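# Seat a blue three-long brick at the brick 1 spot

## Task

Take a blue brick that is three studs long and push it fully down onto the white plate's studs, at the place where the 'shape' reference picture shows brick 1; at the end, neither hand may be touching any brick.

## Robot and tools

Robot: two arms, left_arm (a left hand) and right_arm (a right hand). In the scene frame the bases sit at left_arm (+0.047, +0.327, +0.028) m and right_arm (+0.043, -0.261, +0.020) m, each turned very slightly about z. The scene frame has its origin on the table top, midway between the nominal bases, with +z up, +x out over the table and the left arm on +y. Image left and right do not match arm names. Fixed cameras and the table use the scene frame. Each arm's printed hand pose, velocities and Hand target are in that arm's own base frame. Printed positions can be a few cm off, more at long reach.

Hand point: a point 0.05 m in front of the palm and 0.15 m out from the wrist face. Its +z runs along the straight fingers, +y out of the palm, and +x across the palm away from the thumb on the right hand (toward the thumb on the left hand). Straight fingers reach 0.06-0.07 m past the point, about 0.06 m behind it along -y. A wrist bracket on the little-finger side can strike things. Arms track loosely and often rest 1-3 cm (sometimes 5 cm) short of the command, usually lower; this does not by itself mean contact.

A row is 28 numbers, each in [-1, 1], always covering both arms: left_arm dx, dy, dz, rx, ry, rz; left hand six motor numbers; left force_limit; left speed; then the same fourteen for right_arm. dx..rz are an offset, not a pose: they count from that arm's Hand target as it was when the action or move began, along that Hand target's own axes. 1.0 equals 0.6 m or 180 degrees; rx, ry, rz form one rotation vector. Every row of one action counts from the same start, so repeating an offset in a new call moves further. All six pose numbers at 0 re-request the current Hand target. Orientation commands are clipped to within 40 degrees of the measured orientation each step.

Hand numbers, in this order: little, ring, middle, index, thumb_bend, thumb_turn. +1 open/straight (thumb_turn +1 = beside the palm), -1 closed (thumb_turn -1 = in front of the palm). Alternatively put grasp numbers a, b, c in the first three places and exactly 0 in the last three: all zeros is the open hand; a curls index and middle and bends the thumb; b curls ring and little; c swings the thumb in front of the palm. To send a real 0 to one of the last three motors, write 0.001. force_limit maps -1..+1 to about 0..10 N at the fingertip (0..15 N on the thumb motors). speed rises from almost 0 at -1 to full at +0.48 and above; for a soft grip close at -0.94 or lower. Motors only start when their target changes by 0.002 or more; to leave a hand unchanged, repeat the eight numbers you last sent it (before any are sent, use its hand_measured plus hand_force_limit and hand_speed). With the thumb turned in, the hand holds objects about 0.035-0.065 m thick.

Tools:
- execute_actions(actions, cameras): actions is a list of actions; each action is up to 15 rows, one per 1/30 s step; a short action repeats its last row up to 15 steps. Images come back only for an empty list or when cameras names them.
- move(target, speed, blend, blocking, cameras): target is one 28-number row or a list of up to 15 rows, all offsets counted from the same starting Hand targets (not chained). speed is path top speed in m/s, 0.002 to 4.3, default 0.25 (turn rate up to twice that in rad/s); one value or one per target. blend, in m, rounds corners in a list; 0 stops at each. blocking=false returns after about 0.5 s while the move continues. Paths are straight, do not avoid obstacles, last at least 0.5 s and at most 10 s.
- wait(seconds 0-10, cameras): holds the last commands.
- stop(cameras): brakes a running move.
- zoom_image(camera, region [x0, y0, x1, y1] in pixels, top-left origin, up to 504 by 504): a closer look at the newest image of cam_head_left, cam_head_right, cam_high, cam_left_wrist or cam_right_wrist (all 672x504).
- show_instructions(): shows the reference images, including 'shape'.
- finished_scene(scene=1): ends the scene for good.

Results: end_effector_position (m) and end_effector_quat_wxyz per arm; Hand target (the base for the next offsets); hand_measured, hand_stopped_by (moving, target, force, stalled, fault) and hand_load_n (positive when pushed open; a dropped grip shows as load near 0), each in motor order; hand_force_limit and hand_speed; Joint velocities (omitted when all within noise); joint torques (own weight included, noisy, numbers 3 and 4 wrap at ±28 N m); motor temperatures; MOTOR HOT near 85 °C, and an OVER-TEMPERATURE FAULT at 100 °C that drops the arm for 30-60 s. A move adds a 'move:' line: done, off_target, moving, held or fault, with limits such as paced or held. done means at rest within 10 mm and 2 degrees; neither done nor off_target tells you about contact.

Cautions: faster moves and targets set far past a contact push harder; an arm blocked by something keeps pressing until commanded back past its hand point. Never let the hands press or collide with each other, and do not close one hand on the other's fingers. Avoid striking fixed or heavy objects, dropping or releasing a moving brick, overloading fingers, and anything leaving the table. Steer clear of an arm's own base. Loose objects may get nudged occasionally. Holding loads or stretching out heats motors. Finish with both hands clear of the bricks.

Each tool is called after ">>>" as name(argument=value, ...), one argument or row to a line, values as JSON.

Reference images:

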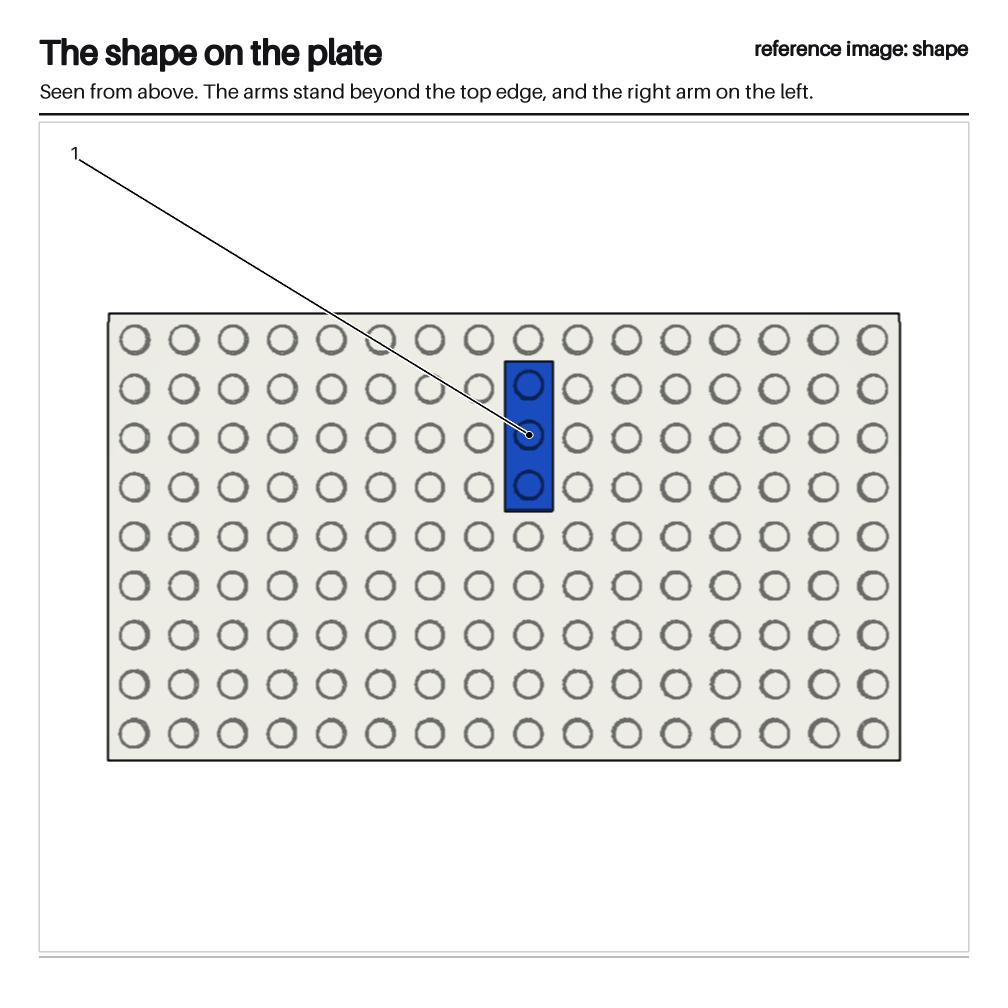

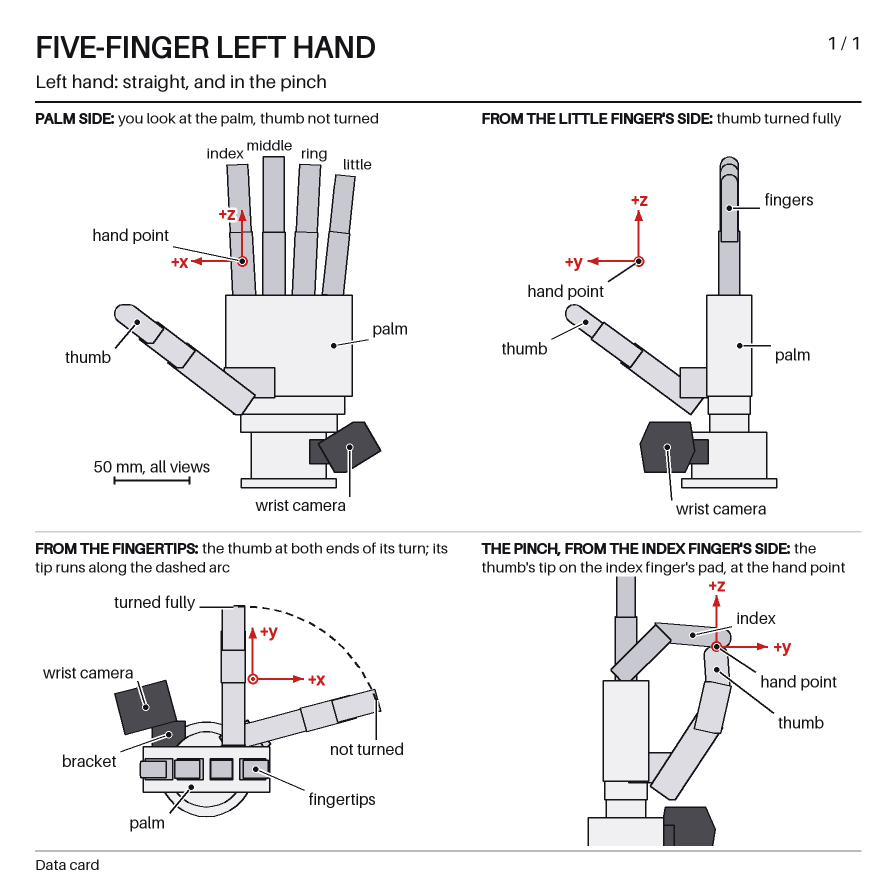

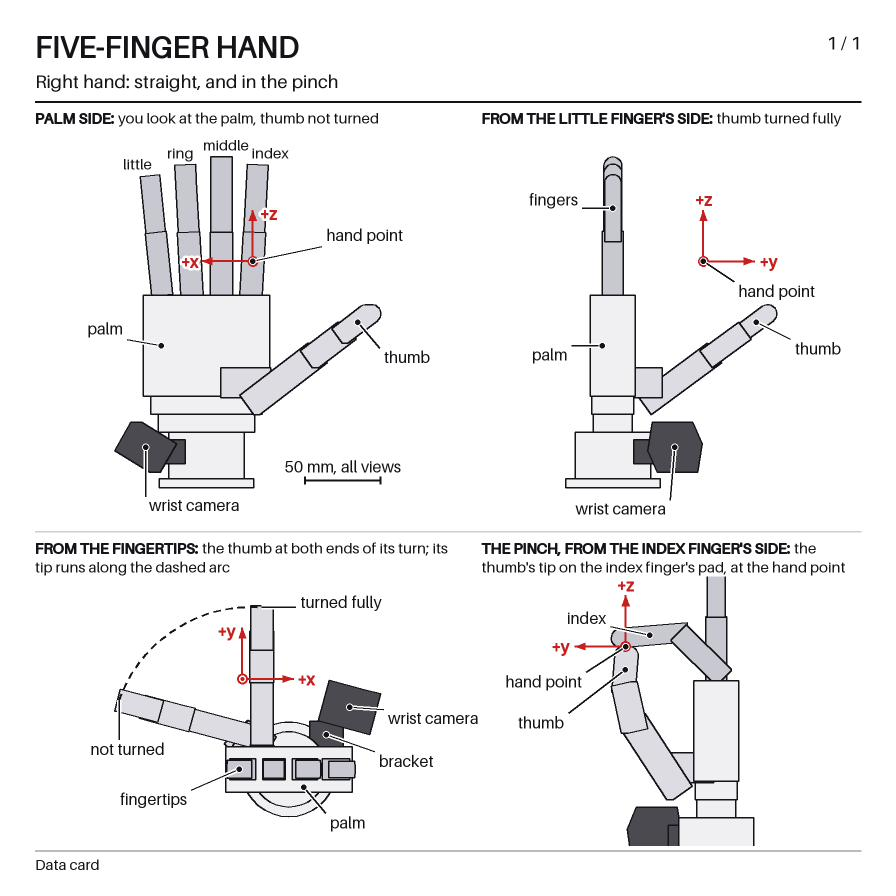

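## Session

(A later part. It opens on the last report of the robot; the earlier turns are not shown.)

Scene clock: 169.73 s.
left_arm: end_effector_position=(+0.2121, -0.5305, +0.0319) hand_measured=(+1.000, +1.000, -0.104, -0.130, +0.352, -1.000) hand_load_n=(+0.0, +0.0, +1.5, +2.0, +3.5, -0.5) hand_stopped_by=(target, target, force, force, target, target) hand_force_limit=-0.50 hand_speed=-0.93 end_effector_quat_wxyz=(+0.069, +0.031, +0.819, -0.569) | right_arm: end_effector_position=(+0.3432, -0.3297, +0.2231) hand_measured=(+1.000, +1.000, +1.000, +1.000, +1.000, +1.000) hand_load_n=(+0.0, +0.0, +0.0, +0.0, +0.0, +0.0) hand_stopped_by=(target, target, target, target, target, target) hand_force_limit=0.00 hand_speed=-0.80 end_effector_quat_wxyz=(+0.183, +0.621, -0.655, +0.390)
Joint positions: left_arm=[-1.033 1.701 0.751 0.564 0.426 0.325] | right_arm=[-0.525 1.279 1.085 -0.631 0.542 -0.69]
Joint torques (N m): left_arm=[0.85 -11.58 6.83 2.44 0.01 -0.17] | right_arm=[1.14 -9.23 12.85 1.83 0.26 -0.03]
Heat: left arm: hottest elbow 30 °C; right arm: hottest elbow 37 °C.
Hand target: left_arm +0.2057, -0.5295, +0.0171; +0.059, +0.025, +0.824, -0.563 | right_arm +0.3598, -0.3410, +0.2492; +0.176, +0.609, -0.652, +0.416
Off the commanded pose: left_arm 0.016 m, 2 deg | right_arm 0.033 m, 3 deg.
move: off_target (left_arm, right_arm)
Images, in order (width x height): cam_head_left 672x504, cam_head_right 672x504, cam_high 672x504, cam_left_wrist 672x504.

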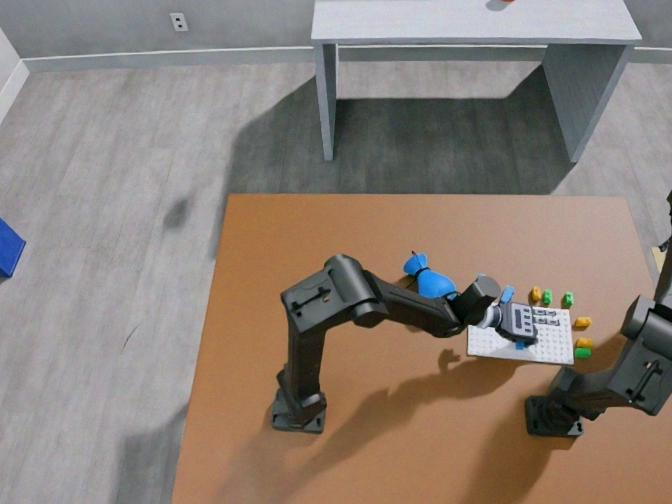

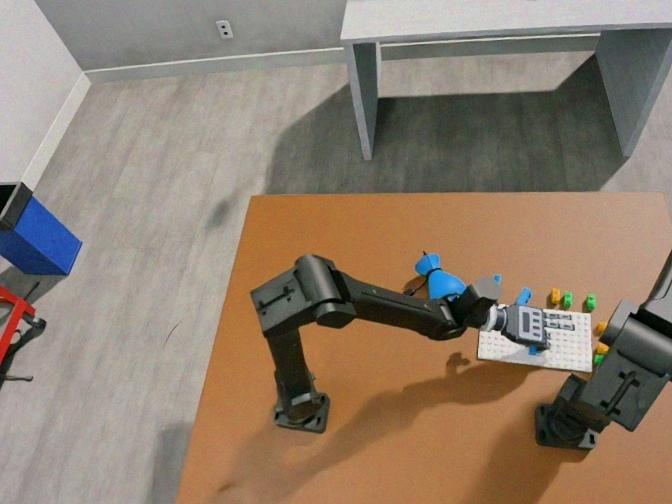

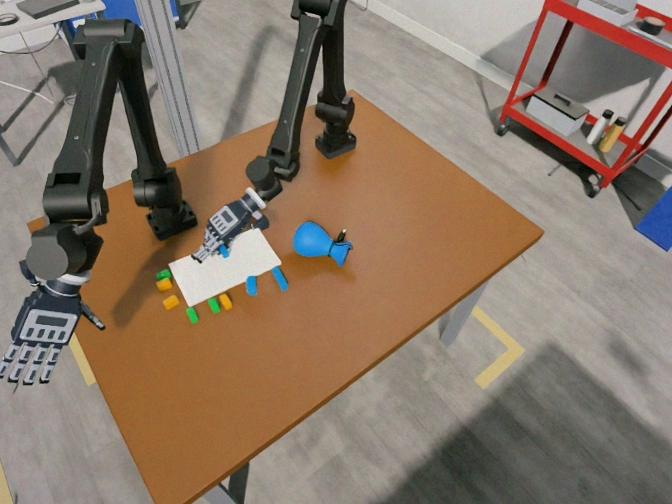

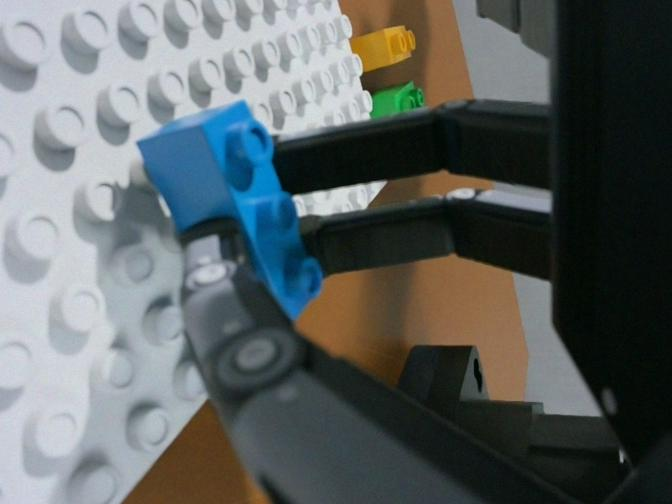

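>>> zoom_image(
  camera="cam_left_wrist",
  region=[120, 80, 340, 245],
)

>>> zoom_image(
  camera="cam_left_wrist",
  region=[180, 180, 400, 345],
)

>>> zoom_image(
  camera="cam_left_wrist",
  region=[0, 0, 200, 150],
)

>>> zoom_image(
  camera="cam_left_wrist",
  region=[200, 0, 400, 150],
)

>>> zoom_image(
  camera="cam_left_wrist",
  region=[0, 150, 200, 300],
)

>>> zoom_image(
  camera="cam_left_wrist",
  region=[20, 300, 220, 450],
)

Scaled by 2.291 from the camera's 672x504 image, which has a finer 960x720 frame.

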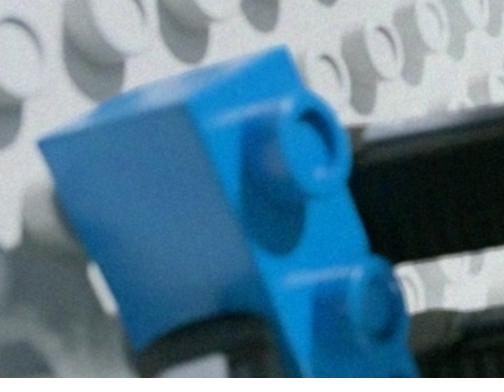

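Scaled by 2.291 from the camera's 672x504 image, which has a finer 960x720 frame.

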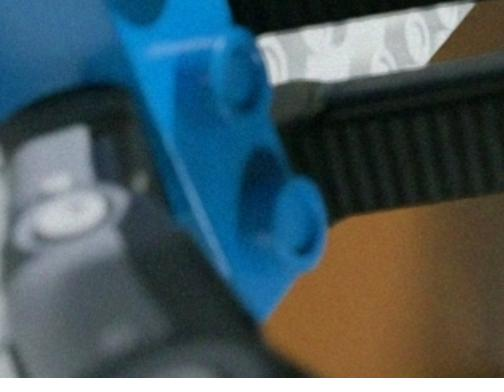

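Scaled by 2.520 from the camera's 672x504 image, which has a finer 960x720 frame.

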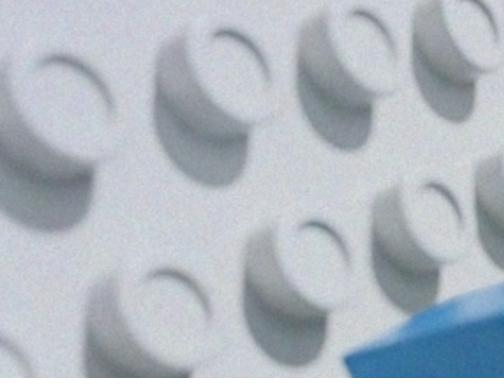

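Scaled by 2.520 from the camera's 672x504 image, which has a finer 960x720 frame.

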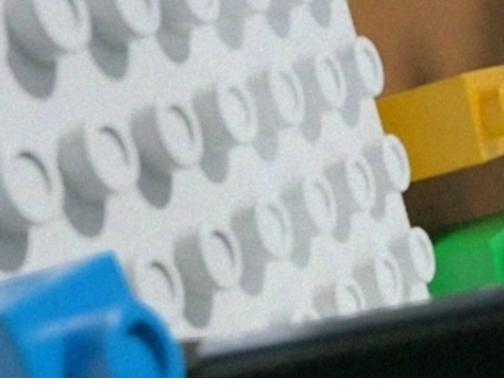

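Scaled by 2.520 from the camera's 672x504 image, which has a finer 960x720 frame.

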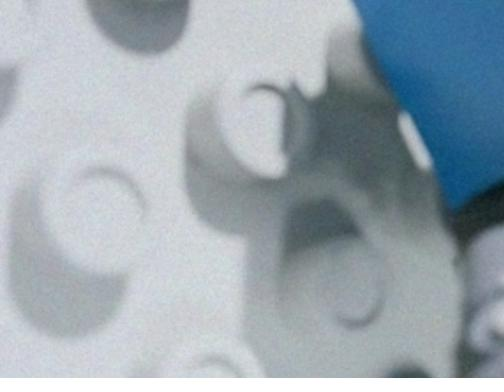

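Scaled by 2.520 from the camera's 672x504 image, which has a finer 960x720 frame.

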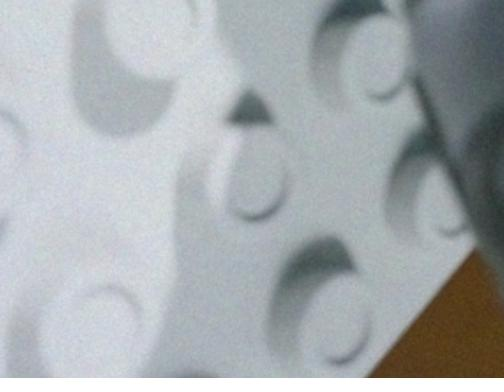

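>>> move(
  target=[0.0036,0.0091,0.0008,0,0,0,1,1,-0.3,-0.3,0.35,-1,-0.5,-0.93,0,0,0,0,0,0,1,1,1,1,1,1,0,-0.8],
  speed=0.03,
  cameras=["cam_head_left","cam_head_right","cam_left_wrist","cam_high"],
)

>>> zoom_image(
  camera="cam_head_left",
  region=[505, 335, 535, 360],
)

>>> zoom_image(
  camera="cam_head_right",
  region=[515, 335, 595, 375],
)

>>> zoom_image(
  camera="cam_left_wrist",
  region=[0, 0, 200, 150],
)

>>> zoom_image(
  camera="cam_left_wrist",
  region=[0, 150, 200, 300],
)

>>> zoom_image(
  camera="cam_left_wrist",
  region=[200, 0, 400, 150],
)

>>> zoom_image(
  camera="cam_left_wrist",
  region=[20, 300, 220, 450],
)

Scene clock: 183.47 s.
left_arm: end_effector_position=(+0.2110, -0.5297, +0.0276) hand_measured=(+1.000, +1.000, -0.104, -0.130, +0.352, -1.000) hand_load_n=(+0.0, +0.0, +1.5, +2.0, +4.0, -0.5) hand_stopped_by=(target, target, force, force, target, target) hand_force_limit=-0.50 hand_speed=-0.93 end_effector_quat_wxyz=(+0.070, +0.032, +0.818, -0.570) | right_arm: end_effector_position=(+0.3432, -0.3297, +0.2231) hand_measured=(+1.000, +1.000, +1.000, +1.000, +1.000, +1.000) hand_load_n=(+0.0, +0.0, +0.0, +0.0, +0.0, +0.0) hand_stopped_by=(target, target, target, target, target, target) hand_force_limit=0.00 hand_speed=-0.80 end_effector_quat_wxyz=(+0.183, +0.621, -0.655, +0.390)
Joint positions: left_arm=[-1.034 1.71 0.744 0.584 0.425 0.325] | right_arm=[-0.525 1.279 1.085 -0.631 0.542 -0.69]
Joint torques (N m): left_arm=[1.85 -11.63 6.72 2.61 0.06 -0.19] | right_arm=[1.14 -9.17 12.83 1.8 0.26 -0.03]
Heat: left arm: hottest elbow 29 °C; right arm: hottest elbow 38 °C.
Hand target: left_arm +0.2042, -0.5279, +0.0116; +0.059, +0.025, +0.824, -0.563 | right_arm +0.3598, -0.3410, +0.2492; +0.176, +0.609, -0.652, +0.416
Off the commanded pose: left_arm 0.018 m, 2 deg | right_arm 0.033 m, 3 deg.
move: off_target (left_arm, right_arm)
Images, in order (width x height): cam_head_left 672x504, cam_head_right 672x504, cam_high 672x504, cam_left_wrist 672x504.

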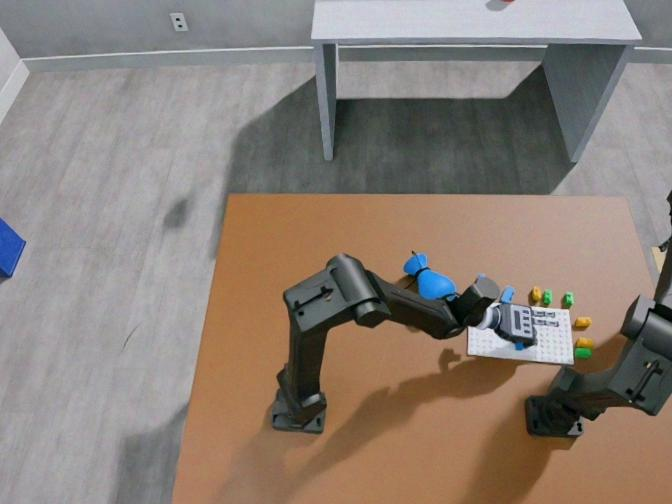

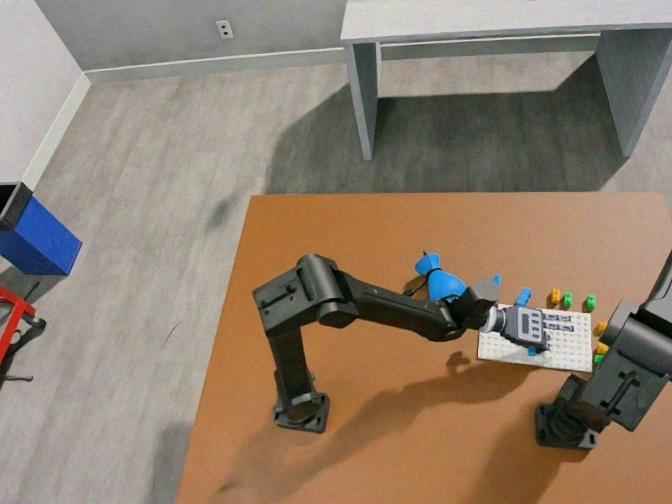

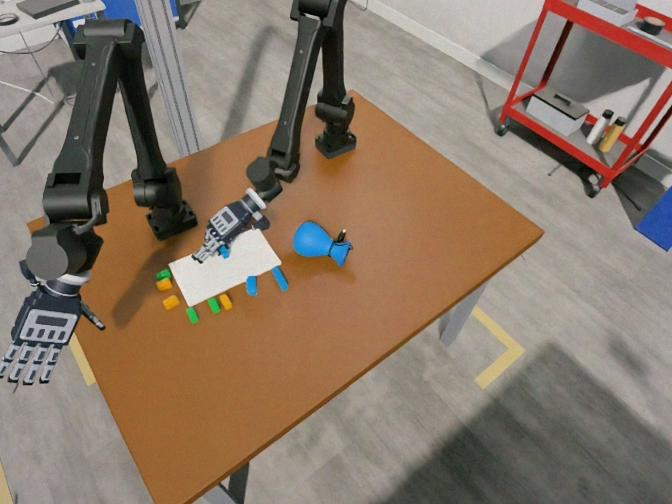

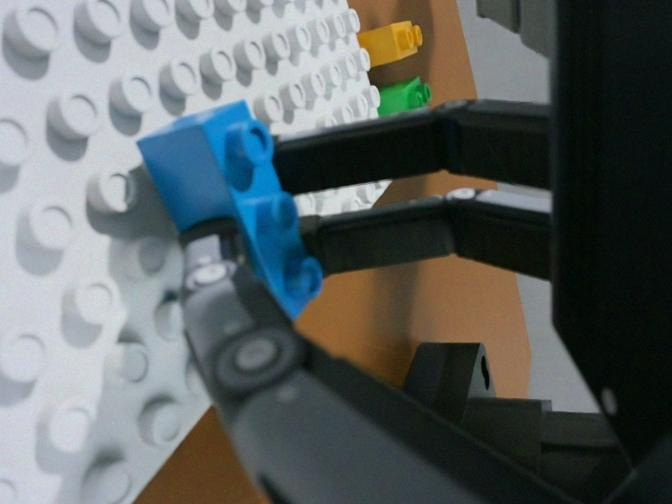

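Scaled by 16.800 from the camera's 672x504 image, which has a finer 960x720 frame.

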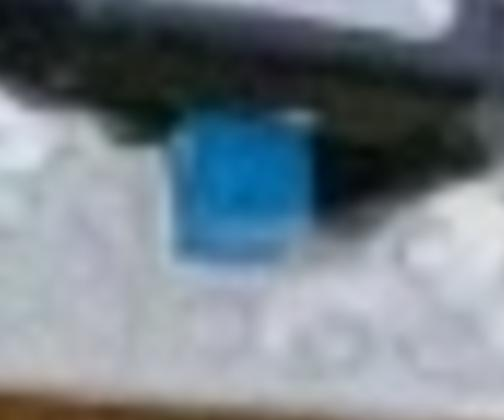

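Scaled by 6.300 from the camera's 672x504 image, which has a finer 960x720 frame.

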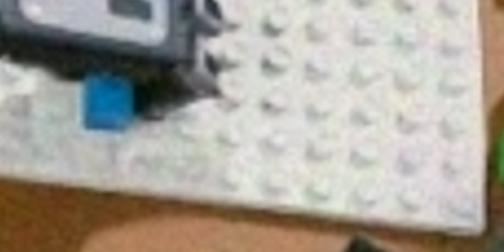

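Scaled by 2.520 from the camera's 672x504 image, which has a finer 960x720 frame.

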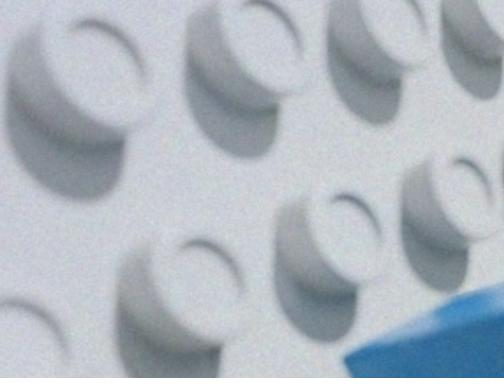

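Scaled by 2.520 from the camera's 672x504 image, which has a finer 960x720 frame.

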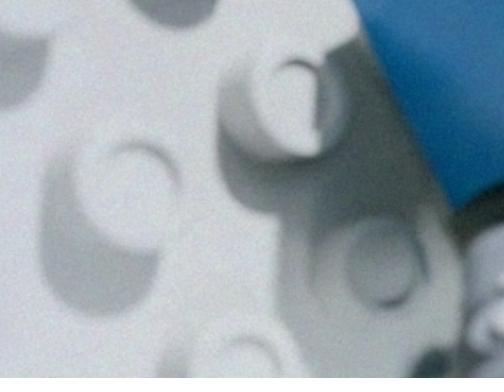

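Scaled by 2.520 from the camera's 672x504 image, which has a finer 960x720 frame.

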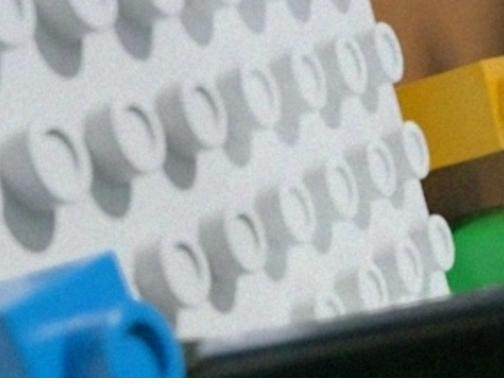

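Scaled by 2.520 from the camera's 672x504 image, which has a finer 960x720 frame.

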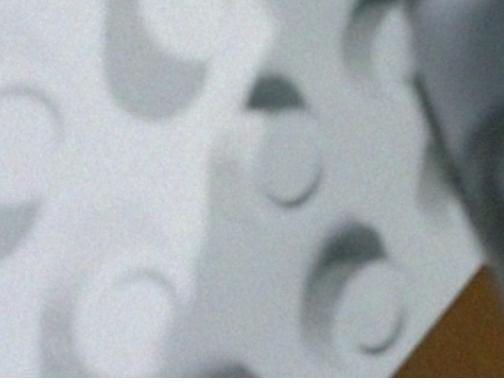

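>>> move(
  target=[0.0017,0.0101,0.0012,0,0,0,1,1,-0.3,-0.3,0.35,-1,-0.5,-0.93,0,0,0,0,0,0,1,1,1,1,1,1,0,-0.8],
  speed=0.03,
  cameras=["cam_head_left","cam_head_right","cam_left_wrist","cam_high"],
)

>>> zoom_image(
  camera="cam_head_left",
  region=[505, 335, 535, 360],
)

>>> zoom_image(
  camera="cam_left_wrist",
  region=[60, 60, 260, 210],
)

>>> zoom_image(
  camera="cam_left_wrist",
  region=[0, 150, 200, 300],
)

Scene clock: 186.23 s.
left_arm: end_effector_position=(+0.2111, -0.5299, +0.0247) hand_measured=(+1.000, +1.000, -0.104, -0.130, +0.352, -1.000) hand_load_n=(+0.0, +0.0, +1.5, +2.0, +4.0, -1.0) hand_stopped_by=(target, target, force, force, target, target) hand_force_limit=-0.50 hand_speed=-0.93 end_effector_quat_wxyz=(+0.071, +0.032, +0.816, -0.573) | right_arm: end_effector_position=(+0.3432, -0.3297, +0.2231) hand_measured=(+1.000, +1.000, +1.000, +1.000, +1.000, +1.000) hand_load_n=(+0.0, +0.0, +0.0, +0.0, +0.0, +0.0) hand_stopped_by=(target, target, target, target, target, target) hand_force_limit=0.00 hand_speed=-0.80 end_effector_quat_wxyz=(+0.183, +0.621, -0.655, +0.390)
Joint positions: left_arm=[-1.034 1.72 0.74 0.604 0.425 0.325] | right_arm=[-0.525 1.279 1.085 -0.631 0.542 -0.69]
Joint torques (N m): left_arm=[1.73 -11.16 6.49 2.55 0.14 -0.14] | right_arm=[1.32 -9.29 12.85 1.83 0.26 -0.04]
Heat: left arm: hottest elbow 29 °C; right arm: hottest elbow 38 °C.
Hand target: left_arm +0.2039, -0.5264, +0.0055; +0.059, +0.025, +0.824, -0.563 | right_arm +0.3598, -0.3410, +0.2492; +0.176, +0.609, -0.652, +0.416
Off the commanded pose: left_arm 0.021 m, 2 deg | right_arm 0.033 m, 3 deg.
move: off_target (left_arm, right_arm)
Images, in order (width x height): cam_head_left 672x504, cam_head_right 672x504, cam_high 672x504, cam_left_wrist 672x504.

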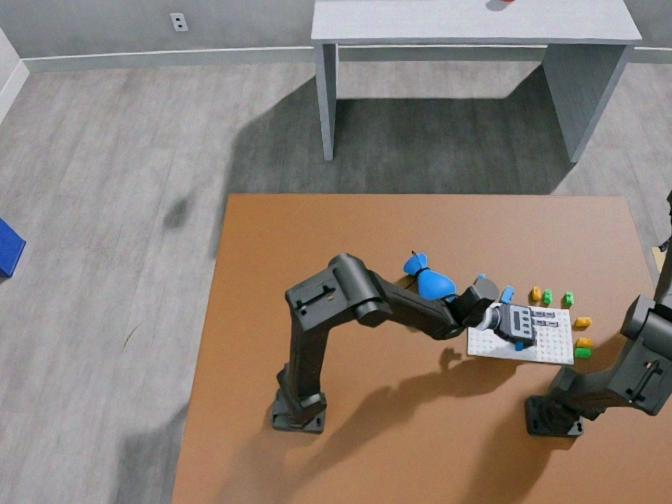

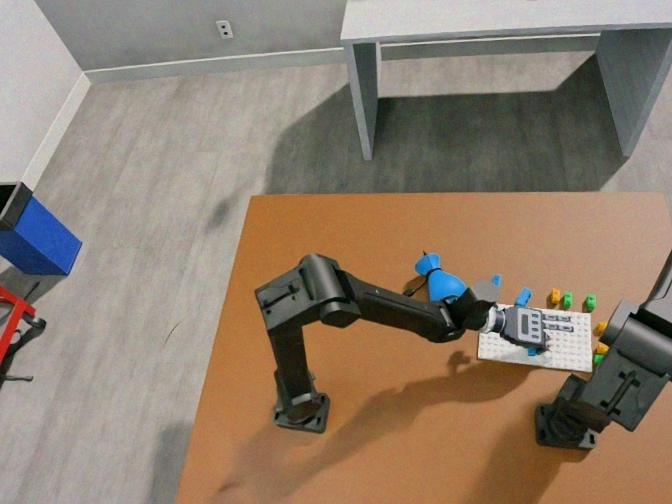

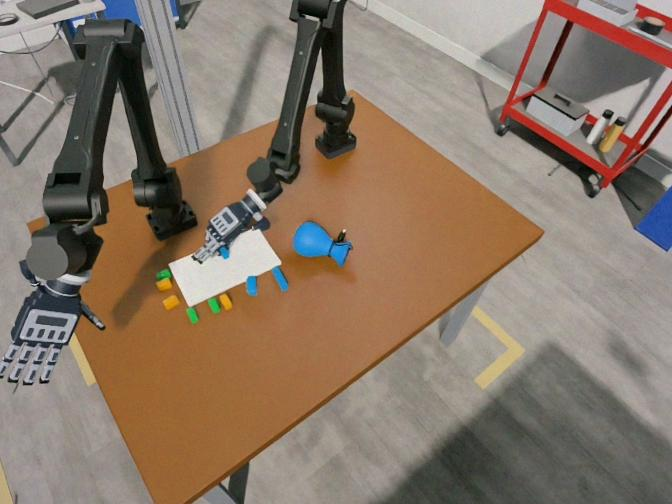

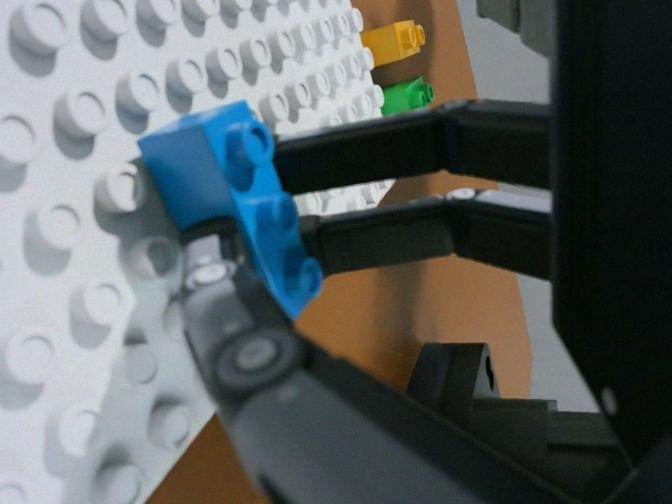

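Scaled by 16.800 from the camera's 672x504 image, which has a finer 960x720 frame.

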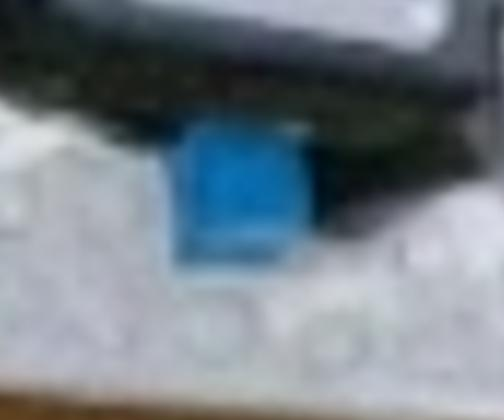

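Scaled by 2.520 from the camera's 672x504 image, which has a finer 960x720 frame.

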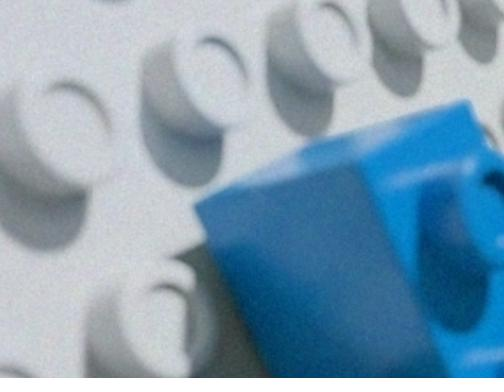

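Scaled by 2.520 from the camera's 672x504 image, which has a finer 960x720 frame.

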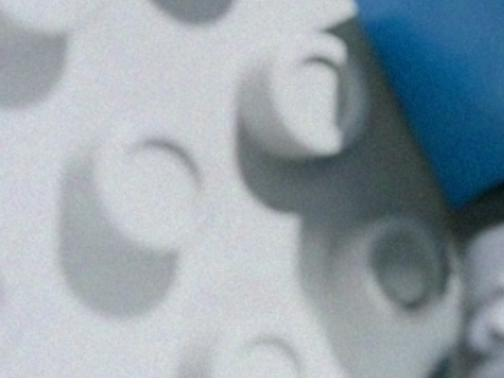

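>>> move(
  target=[0.0016,0.0098,0.0017,0,0,0,1,1,-0.3,-0.3,0.35,-1,-0.5,-0.93,0,0,0,0,0,0,1,1,1,1,1,1,0,-0.8],
  speed=0.03,
  cameras=["cam_head_left","cam_left_wrist"],
)

>>> zoom_image(
  camera="cam_left_wrist",
  region=[60, 60, 260, 210],
)

>>> zoom_image(
  camera="cam_left_wrist",
  region=[0, 150, 200, 300],
)

Scene clock: 188.80 s.
left_arm: end_effector_position=(+0.2110, -0.5297, +0.0240) hand_measured=(+1.000, +1.000, -0.104, -0.130, +0.352, -1.000) hand_load_n=(+0.0, +0.0, +2.0, +1.5, +3.5, -1.5) hand_stopped_by=(target, target, force, force, target, target) hand_force_limit=-0.50 hand_speed=-0.93 end_effector_quat_wxyz=(+0.073, +0.034, +0.813, -0.576) | right_arm: end_effector_position=(+0.3432, -0.3297, +0.2231) hand_measured=(+1.000, +1.000, +1.000, +1.000, +1.000, +1.000) hand_load_n=(+0.0, +0.0, +0.0, +0.0, +0.0, +0.0) hand_stopped_by=(target, target, target, target, target, target) hand_force_limit=0.00 hand_speed=-0.80 end_effector_quat_wxyz=(+0.183, +0.621, -0.655, +0.390)
Joint positions: left_arm=[-1.034 1.725 0.734 0.627 0.425 0.324] | right_arm=[-0.525 1.279 1.085 -0.631 0.542 -0.69]
Joint torques (N m): left_arm=[1.32 -11.11 6.53 2.4 0.23 -0.12] | right_arm=[1.2 -9.05 12.86 1.81 0.26 -0.04]
Heat: left arm: hottest elbow 29 °C; right arm: hottest elbow 38 °C.
Hand target: left_arm +0.2036, -0.5252, -0.0005; +0.059, +0.025, +0.824, -0.563 | right_arm +0.3598, -0.3410, +0.2492; +0.176, +0.609, -0.652, +0.416
Off the commanded pose: left_arm 0.026 m, 3 deg | right_arm 0.033 m, 3 deg.
move: off_target (left_arm, right_arm)
Images, in order (width x height): cam_head_left 672x504, cam_left_wrist 672x504.

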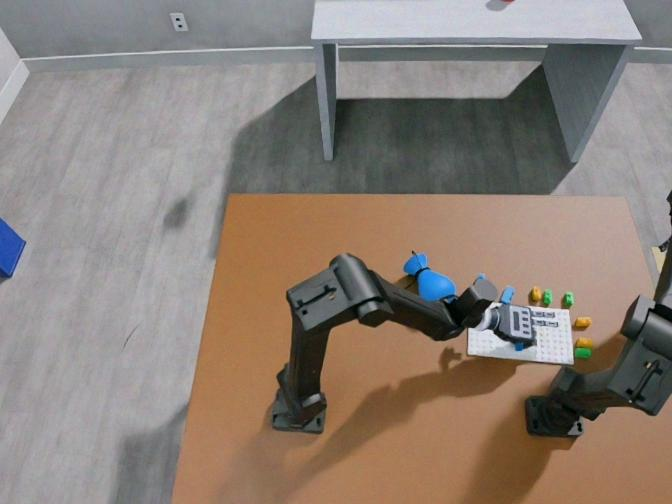

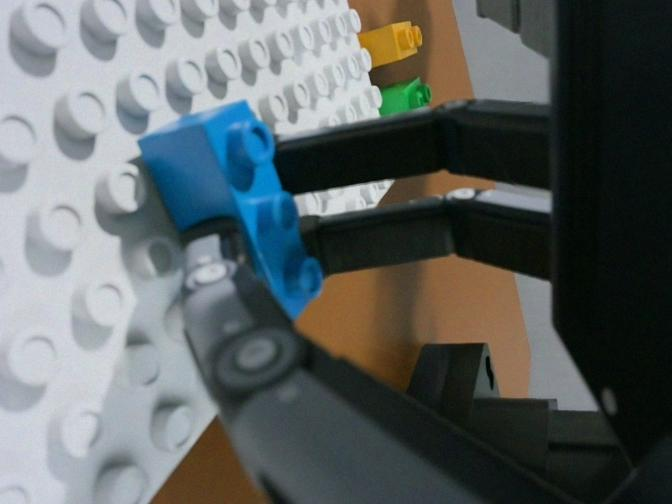

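Scaled by 2.520 from the camera's 672x504 image, which has a finer 960x720 frame.

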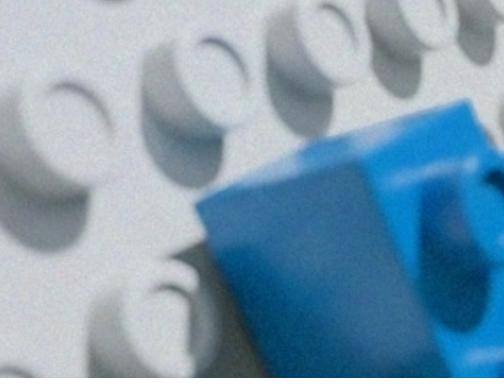

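Scaled by 2.520 from the camera's 672x504 image, which has a finer 960x720 frame.

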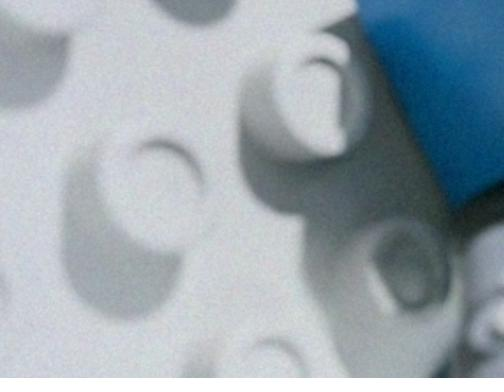

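>>> move(
  target=[0.0028,0.0190,0.0058,0,0,0,1,1,-0.3,-0.3,0.35,-1,-0.5,-0.93,0,0,0,0,0,0,1,1,1,1,1,1,0,-0.8],
  speed=0.03,
  cameras=["cam_head_left","cam_left_wrist"],
)

>>> zoom_image(
  camera="cam_left_wrist",
  region=[60, 60, 260, 210],
)

>>> zoom_image(
  camera="cam_left_wrist",
  region=[100, 180, 300, 330],
)

Scene clock: 192.07 s.
left_arm: end_effector_position=(+0.2109, -0.5304, +0.0206) hand_measured=(+1.000, +1.000, -0.104, -0.132, +0.352, -1.000) hand_load_n=(+0.0, +0.0, +4.5, +0.0, +2.5, -2.0) hand_stopped_by=(target, target, force, force, target, target) hand_force_limit=-0.50 hand_speed=-0.93 end_effector_quat_wxyz=(+0.076, +0.036, +0.808, -0.583) | right_arm: end_effector_position=(+0.3432, -0.3297, +0.2231) hand_measured=(+1.000, +1.000, +1.000, +1.000, +1.000, +1.000) hand_load_n=(+0.0, -0.5, +0.0, +0.0, +0.0, +0.0) hand_stopped_by=(target, target, target, target, target, target) hand_force_limit=0.00 hand_speed=-0.80 end_effector_quat_wxyz=(+0.183, +0.621, -0.655, +0.390)
Joint positions: left_arm=[-1.034 1.742 0.726 0.669 0.428 0.324] | right_arm=[-0.525 1.279 1.085 -0.631 0.542 -0.69]
Joint torques (N m): left_arm=[1.67 -8.94 6.23 2.26 0.05 -0.13] | right_arm=[1.14 -9.11 12.79 1.83 0.26 -0.03]
Heat: left arm: hottest elbow 29 °C; right arm: hottest elbow 38 °C.
Hand target: left_arm +0.2034, -0.5243, -0.0125; +0.059, +0.025, +0.824, -0.563 | right_arm +0.3598, -0.3410, +0.2492; +0.176, +0.609, -0.652, +0.416
Off the commanded pose: left_arm 0.034 m, 4 deg | right_arm 0.033 m, 3 deg.
move: off_target (left_arm, right_arm)
Images, in order (width x height): cam_head_left 672x504, cam_left_wrist 672x504.

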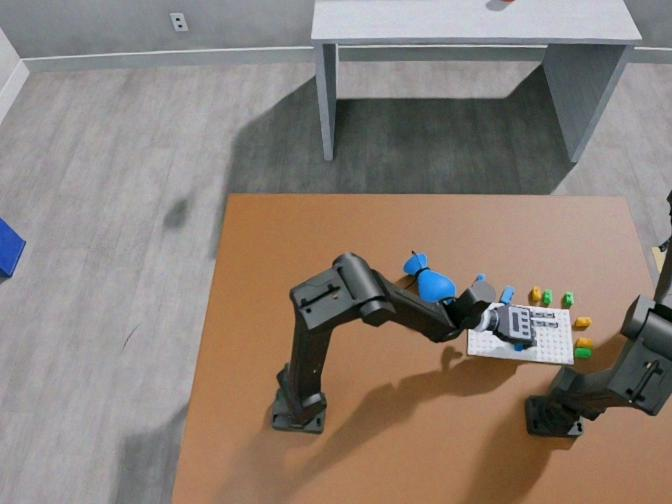

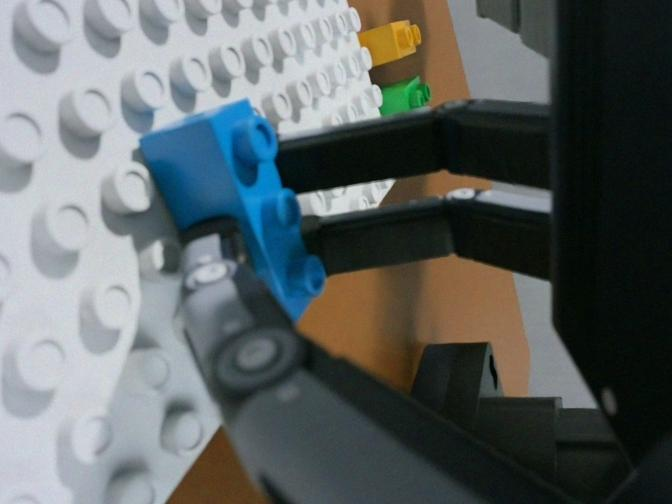

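Scaled by 2.520 from the camera's 672x504 image, which has a finer 960x720 frame.

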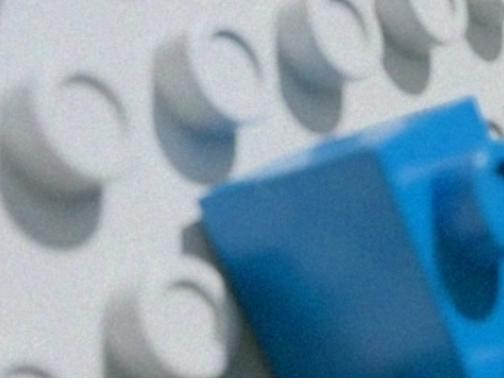

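Scaled by 2.520 from the camera's 672x504 image, which has a finer 960x720 frame.

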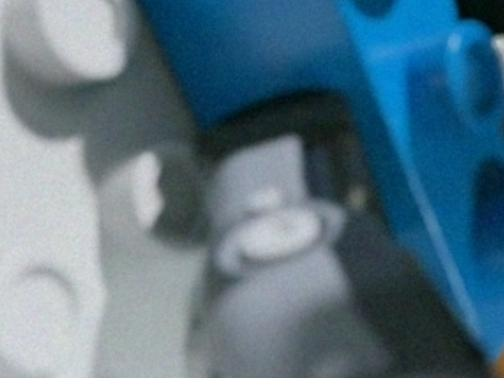

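>>> zoom_image(
  camera="cam_left_wrist",
  region=[120, 80, 340, 245],
)

>>> zoom_image(
  camera="cam_left_wrist",
  region=[200, 0, 400, 150],
)

>>> zoom_image(
  camera="cam_left_wrist",
  region=[0, 0, 200, 150],
)

>>> zoom_image(
  camera="cam_left_wrist",
  region=[20, 300, 220, 450],
)

>>> zoom_image(
  camera="cam_left_wrist",
  region=[180, 180, 400, 345],
)

>>> zoom_image(
  camera="cam_left_wrist",
  region=[0, 150, 200, 300],
)

Scaled by 2.291 from the camera's 672x504 image, which has a finer 960x720 frame.

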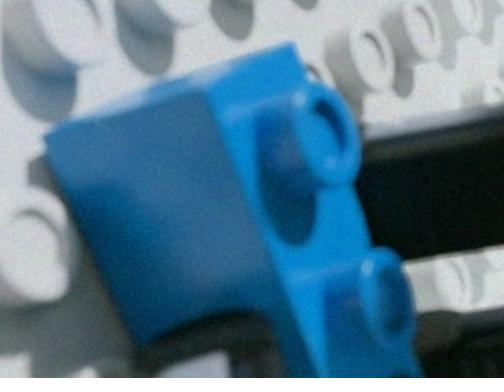

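Scaled by 2.520 from the camera's 672x504 image, which has a finer 960x720 frame.

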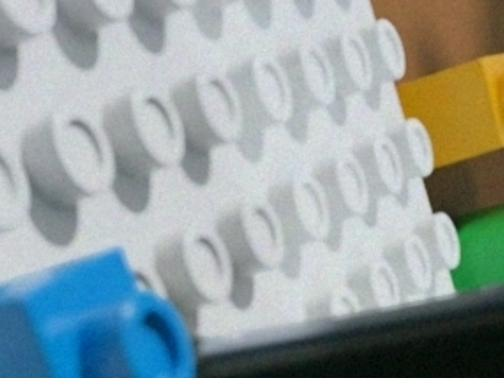

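Scaled by 2.520 from the camera's 672x504 image, which has a finer 960x720 frame.

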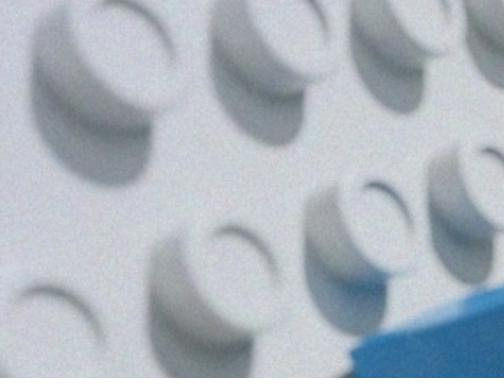

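Scaled by 2.520 from the camera's 672x504 image, which has a finer 960x720 frame.

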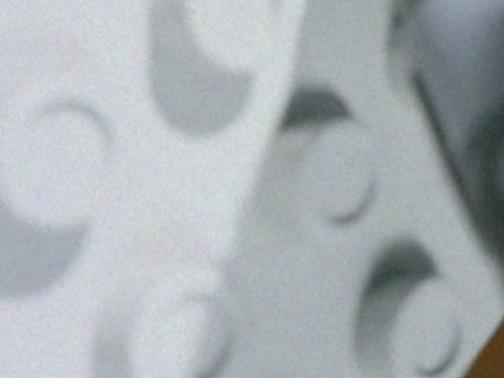

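Scaled by 2.291 from the camera's 672x504 image, which has a finer 960x720 frame.

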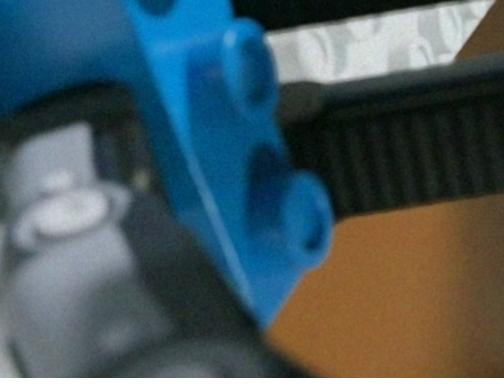

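Scaled by 2.520 from the camera's 672x504 image, which has a finer 960x720 frame.

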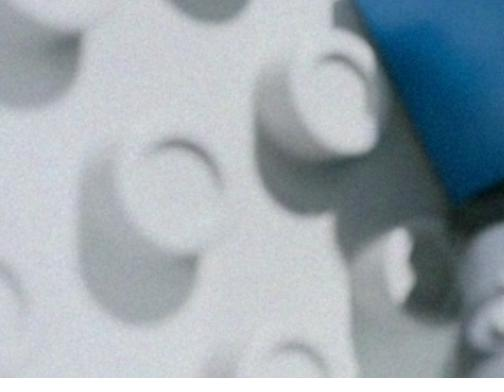

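>>> move(
  target=[-0.0025,-0.0185,-0.0072,0,0,0,1,1,-0.3,-0.3,0.35,-1,-0.5,-0.93,0,0,0,0,0,0,1,1,1,1,1,1,0,-0.8],
  speed=0.03,
  cameras=["cam_left_wrist"],
)

Scene clock: 197.97 s.
left_arm: end_effector_position=(+0.2106, -0.5299, +0.0200) hand_measured=(+1.000, +1.000, -0.104, -0.132, +0.352, -1.000) hand_load_n=(+0.0, +0.0, +5.0, +0.0, +2.5, -2.0) hand_stopped_by=(target, target, force, force, target, target) hand_force_limit=-0.50 hand_speed=-0.93 end_effector_quat_wxyz=(+0.076, +0.036, +0.809, -0.581) | right_arm: end_effector_position=(+0.3432, -0.3297, +0.2231) hand_measured=(+1.000, +1.000, +1.000, +1.000, +1.000, +1.000) hand_load_n=(+0.0, +0.0, +0.0, +0.0, +0.5, +0.0) hand_stopped_by=(target, target, target, target, target, target) hand_force_limit=0.00 hand_speed=-0.80 end_effector_quat_wxyz=(+0.183, +0.621, -0.655, +0.390)
Joint positions: left_arm=[-1.034 1.741 0.726 0.665 0.428 0.324] | right_arm=[-0.525 1.279 1.085 -0.631 0.542 -0.69]
Joint torques (N m): left_arm=[2.26 -12.34 6.65 1.11 0.1 -0.14] | right_arm=[1.26 -9.11 12.85 1.85 0.26 -0.04]
Heat: left arm: hottest elbow 29 °C; right arm: hottest elbow 38 °C.
Hand target: left_arm +0.2034, -0.5243, -0.0004; +0.059, +0.025, +0.824, -0.563 | right_arm +0.3598, -0.3410, +0.2492; +0.176, +0.609, -0.652, +0.416
Off the commanded pose: left_arm 0.022 m, 4 deg | right_arm 0.033 m, 3 deg.
move: off_target (left_arm, right_arm)
Images, in order (width x height): cam_left_wrist 672x504.

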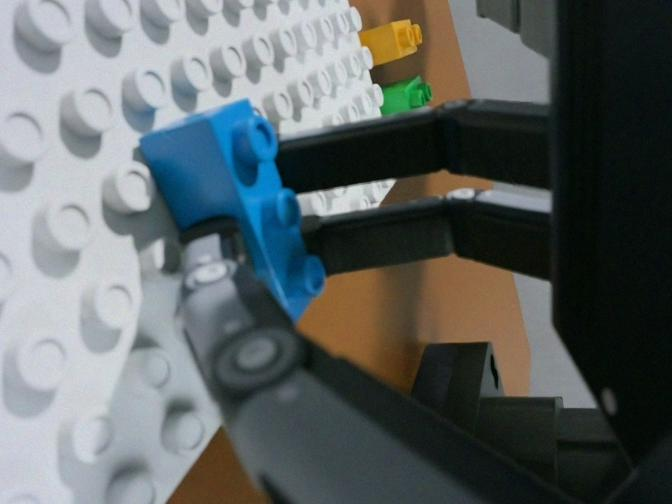

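>>> zoom_image(
  camera="cam_left_wrist",
  region=[130, 190, 250, 280],
)

>>> zoom_image(
  camera="cam_left_wrist",
  region=[120, 80, 340, 245],
)

Scaled by 4.200 from the camera's 672x504 image, which has a finer 960x720 frame.

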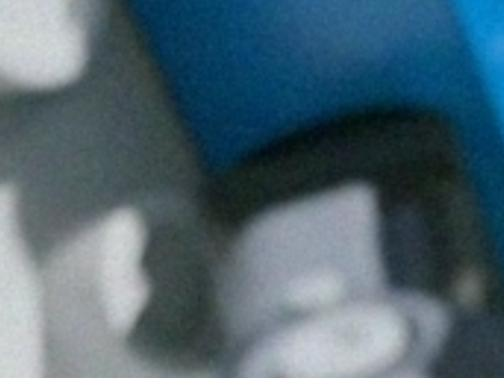

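Scaled by 2.291 from the camera's 672x504 image, which has a finer 960x720 frame.

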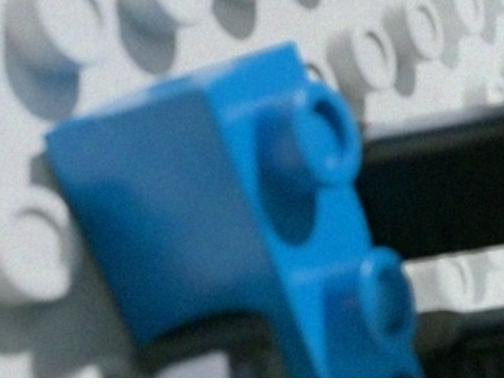

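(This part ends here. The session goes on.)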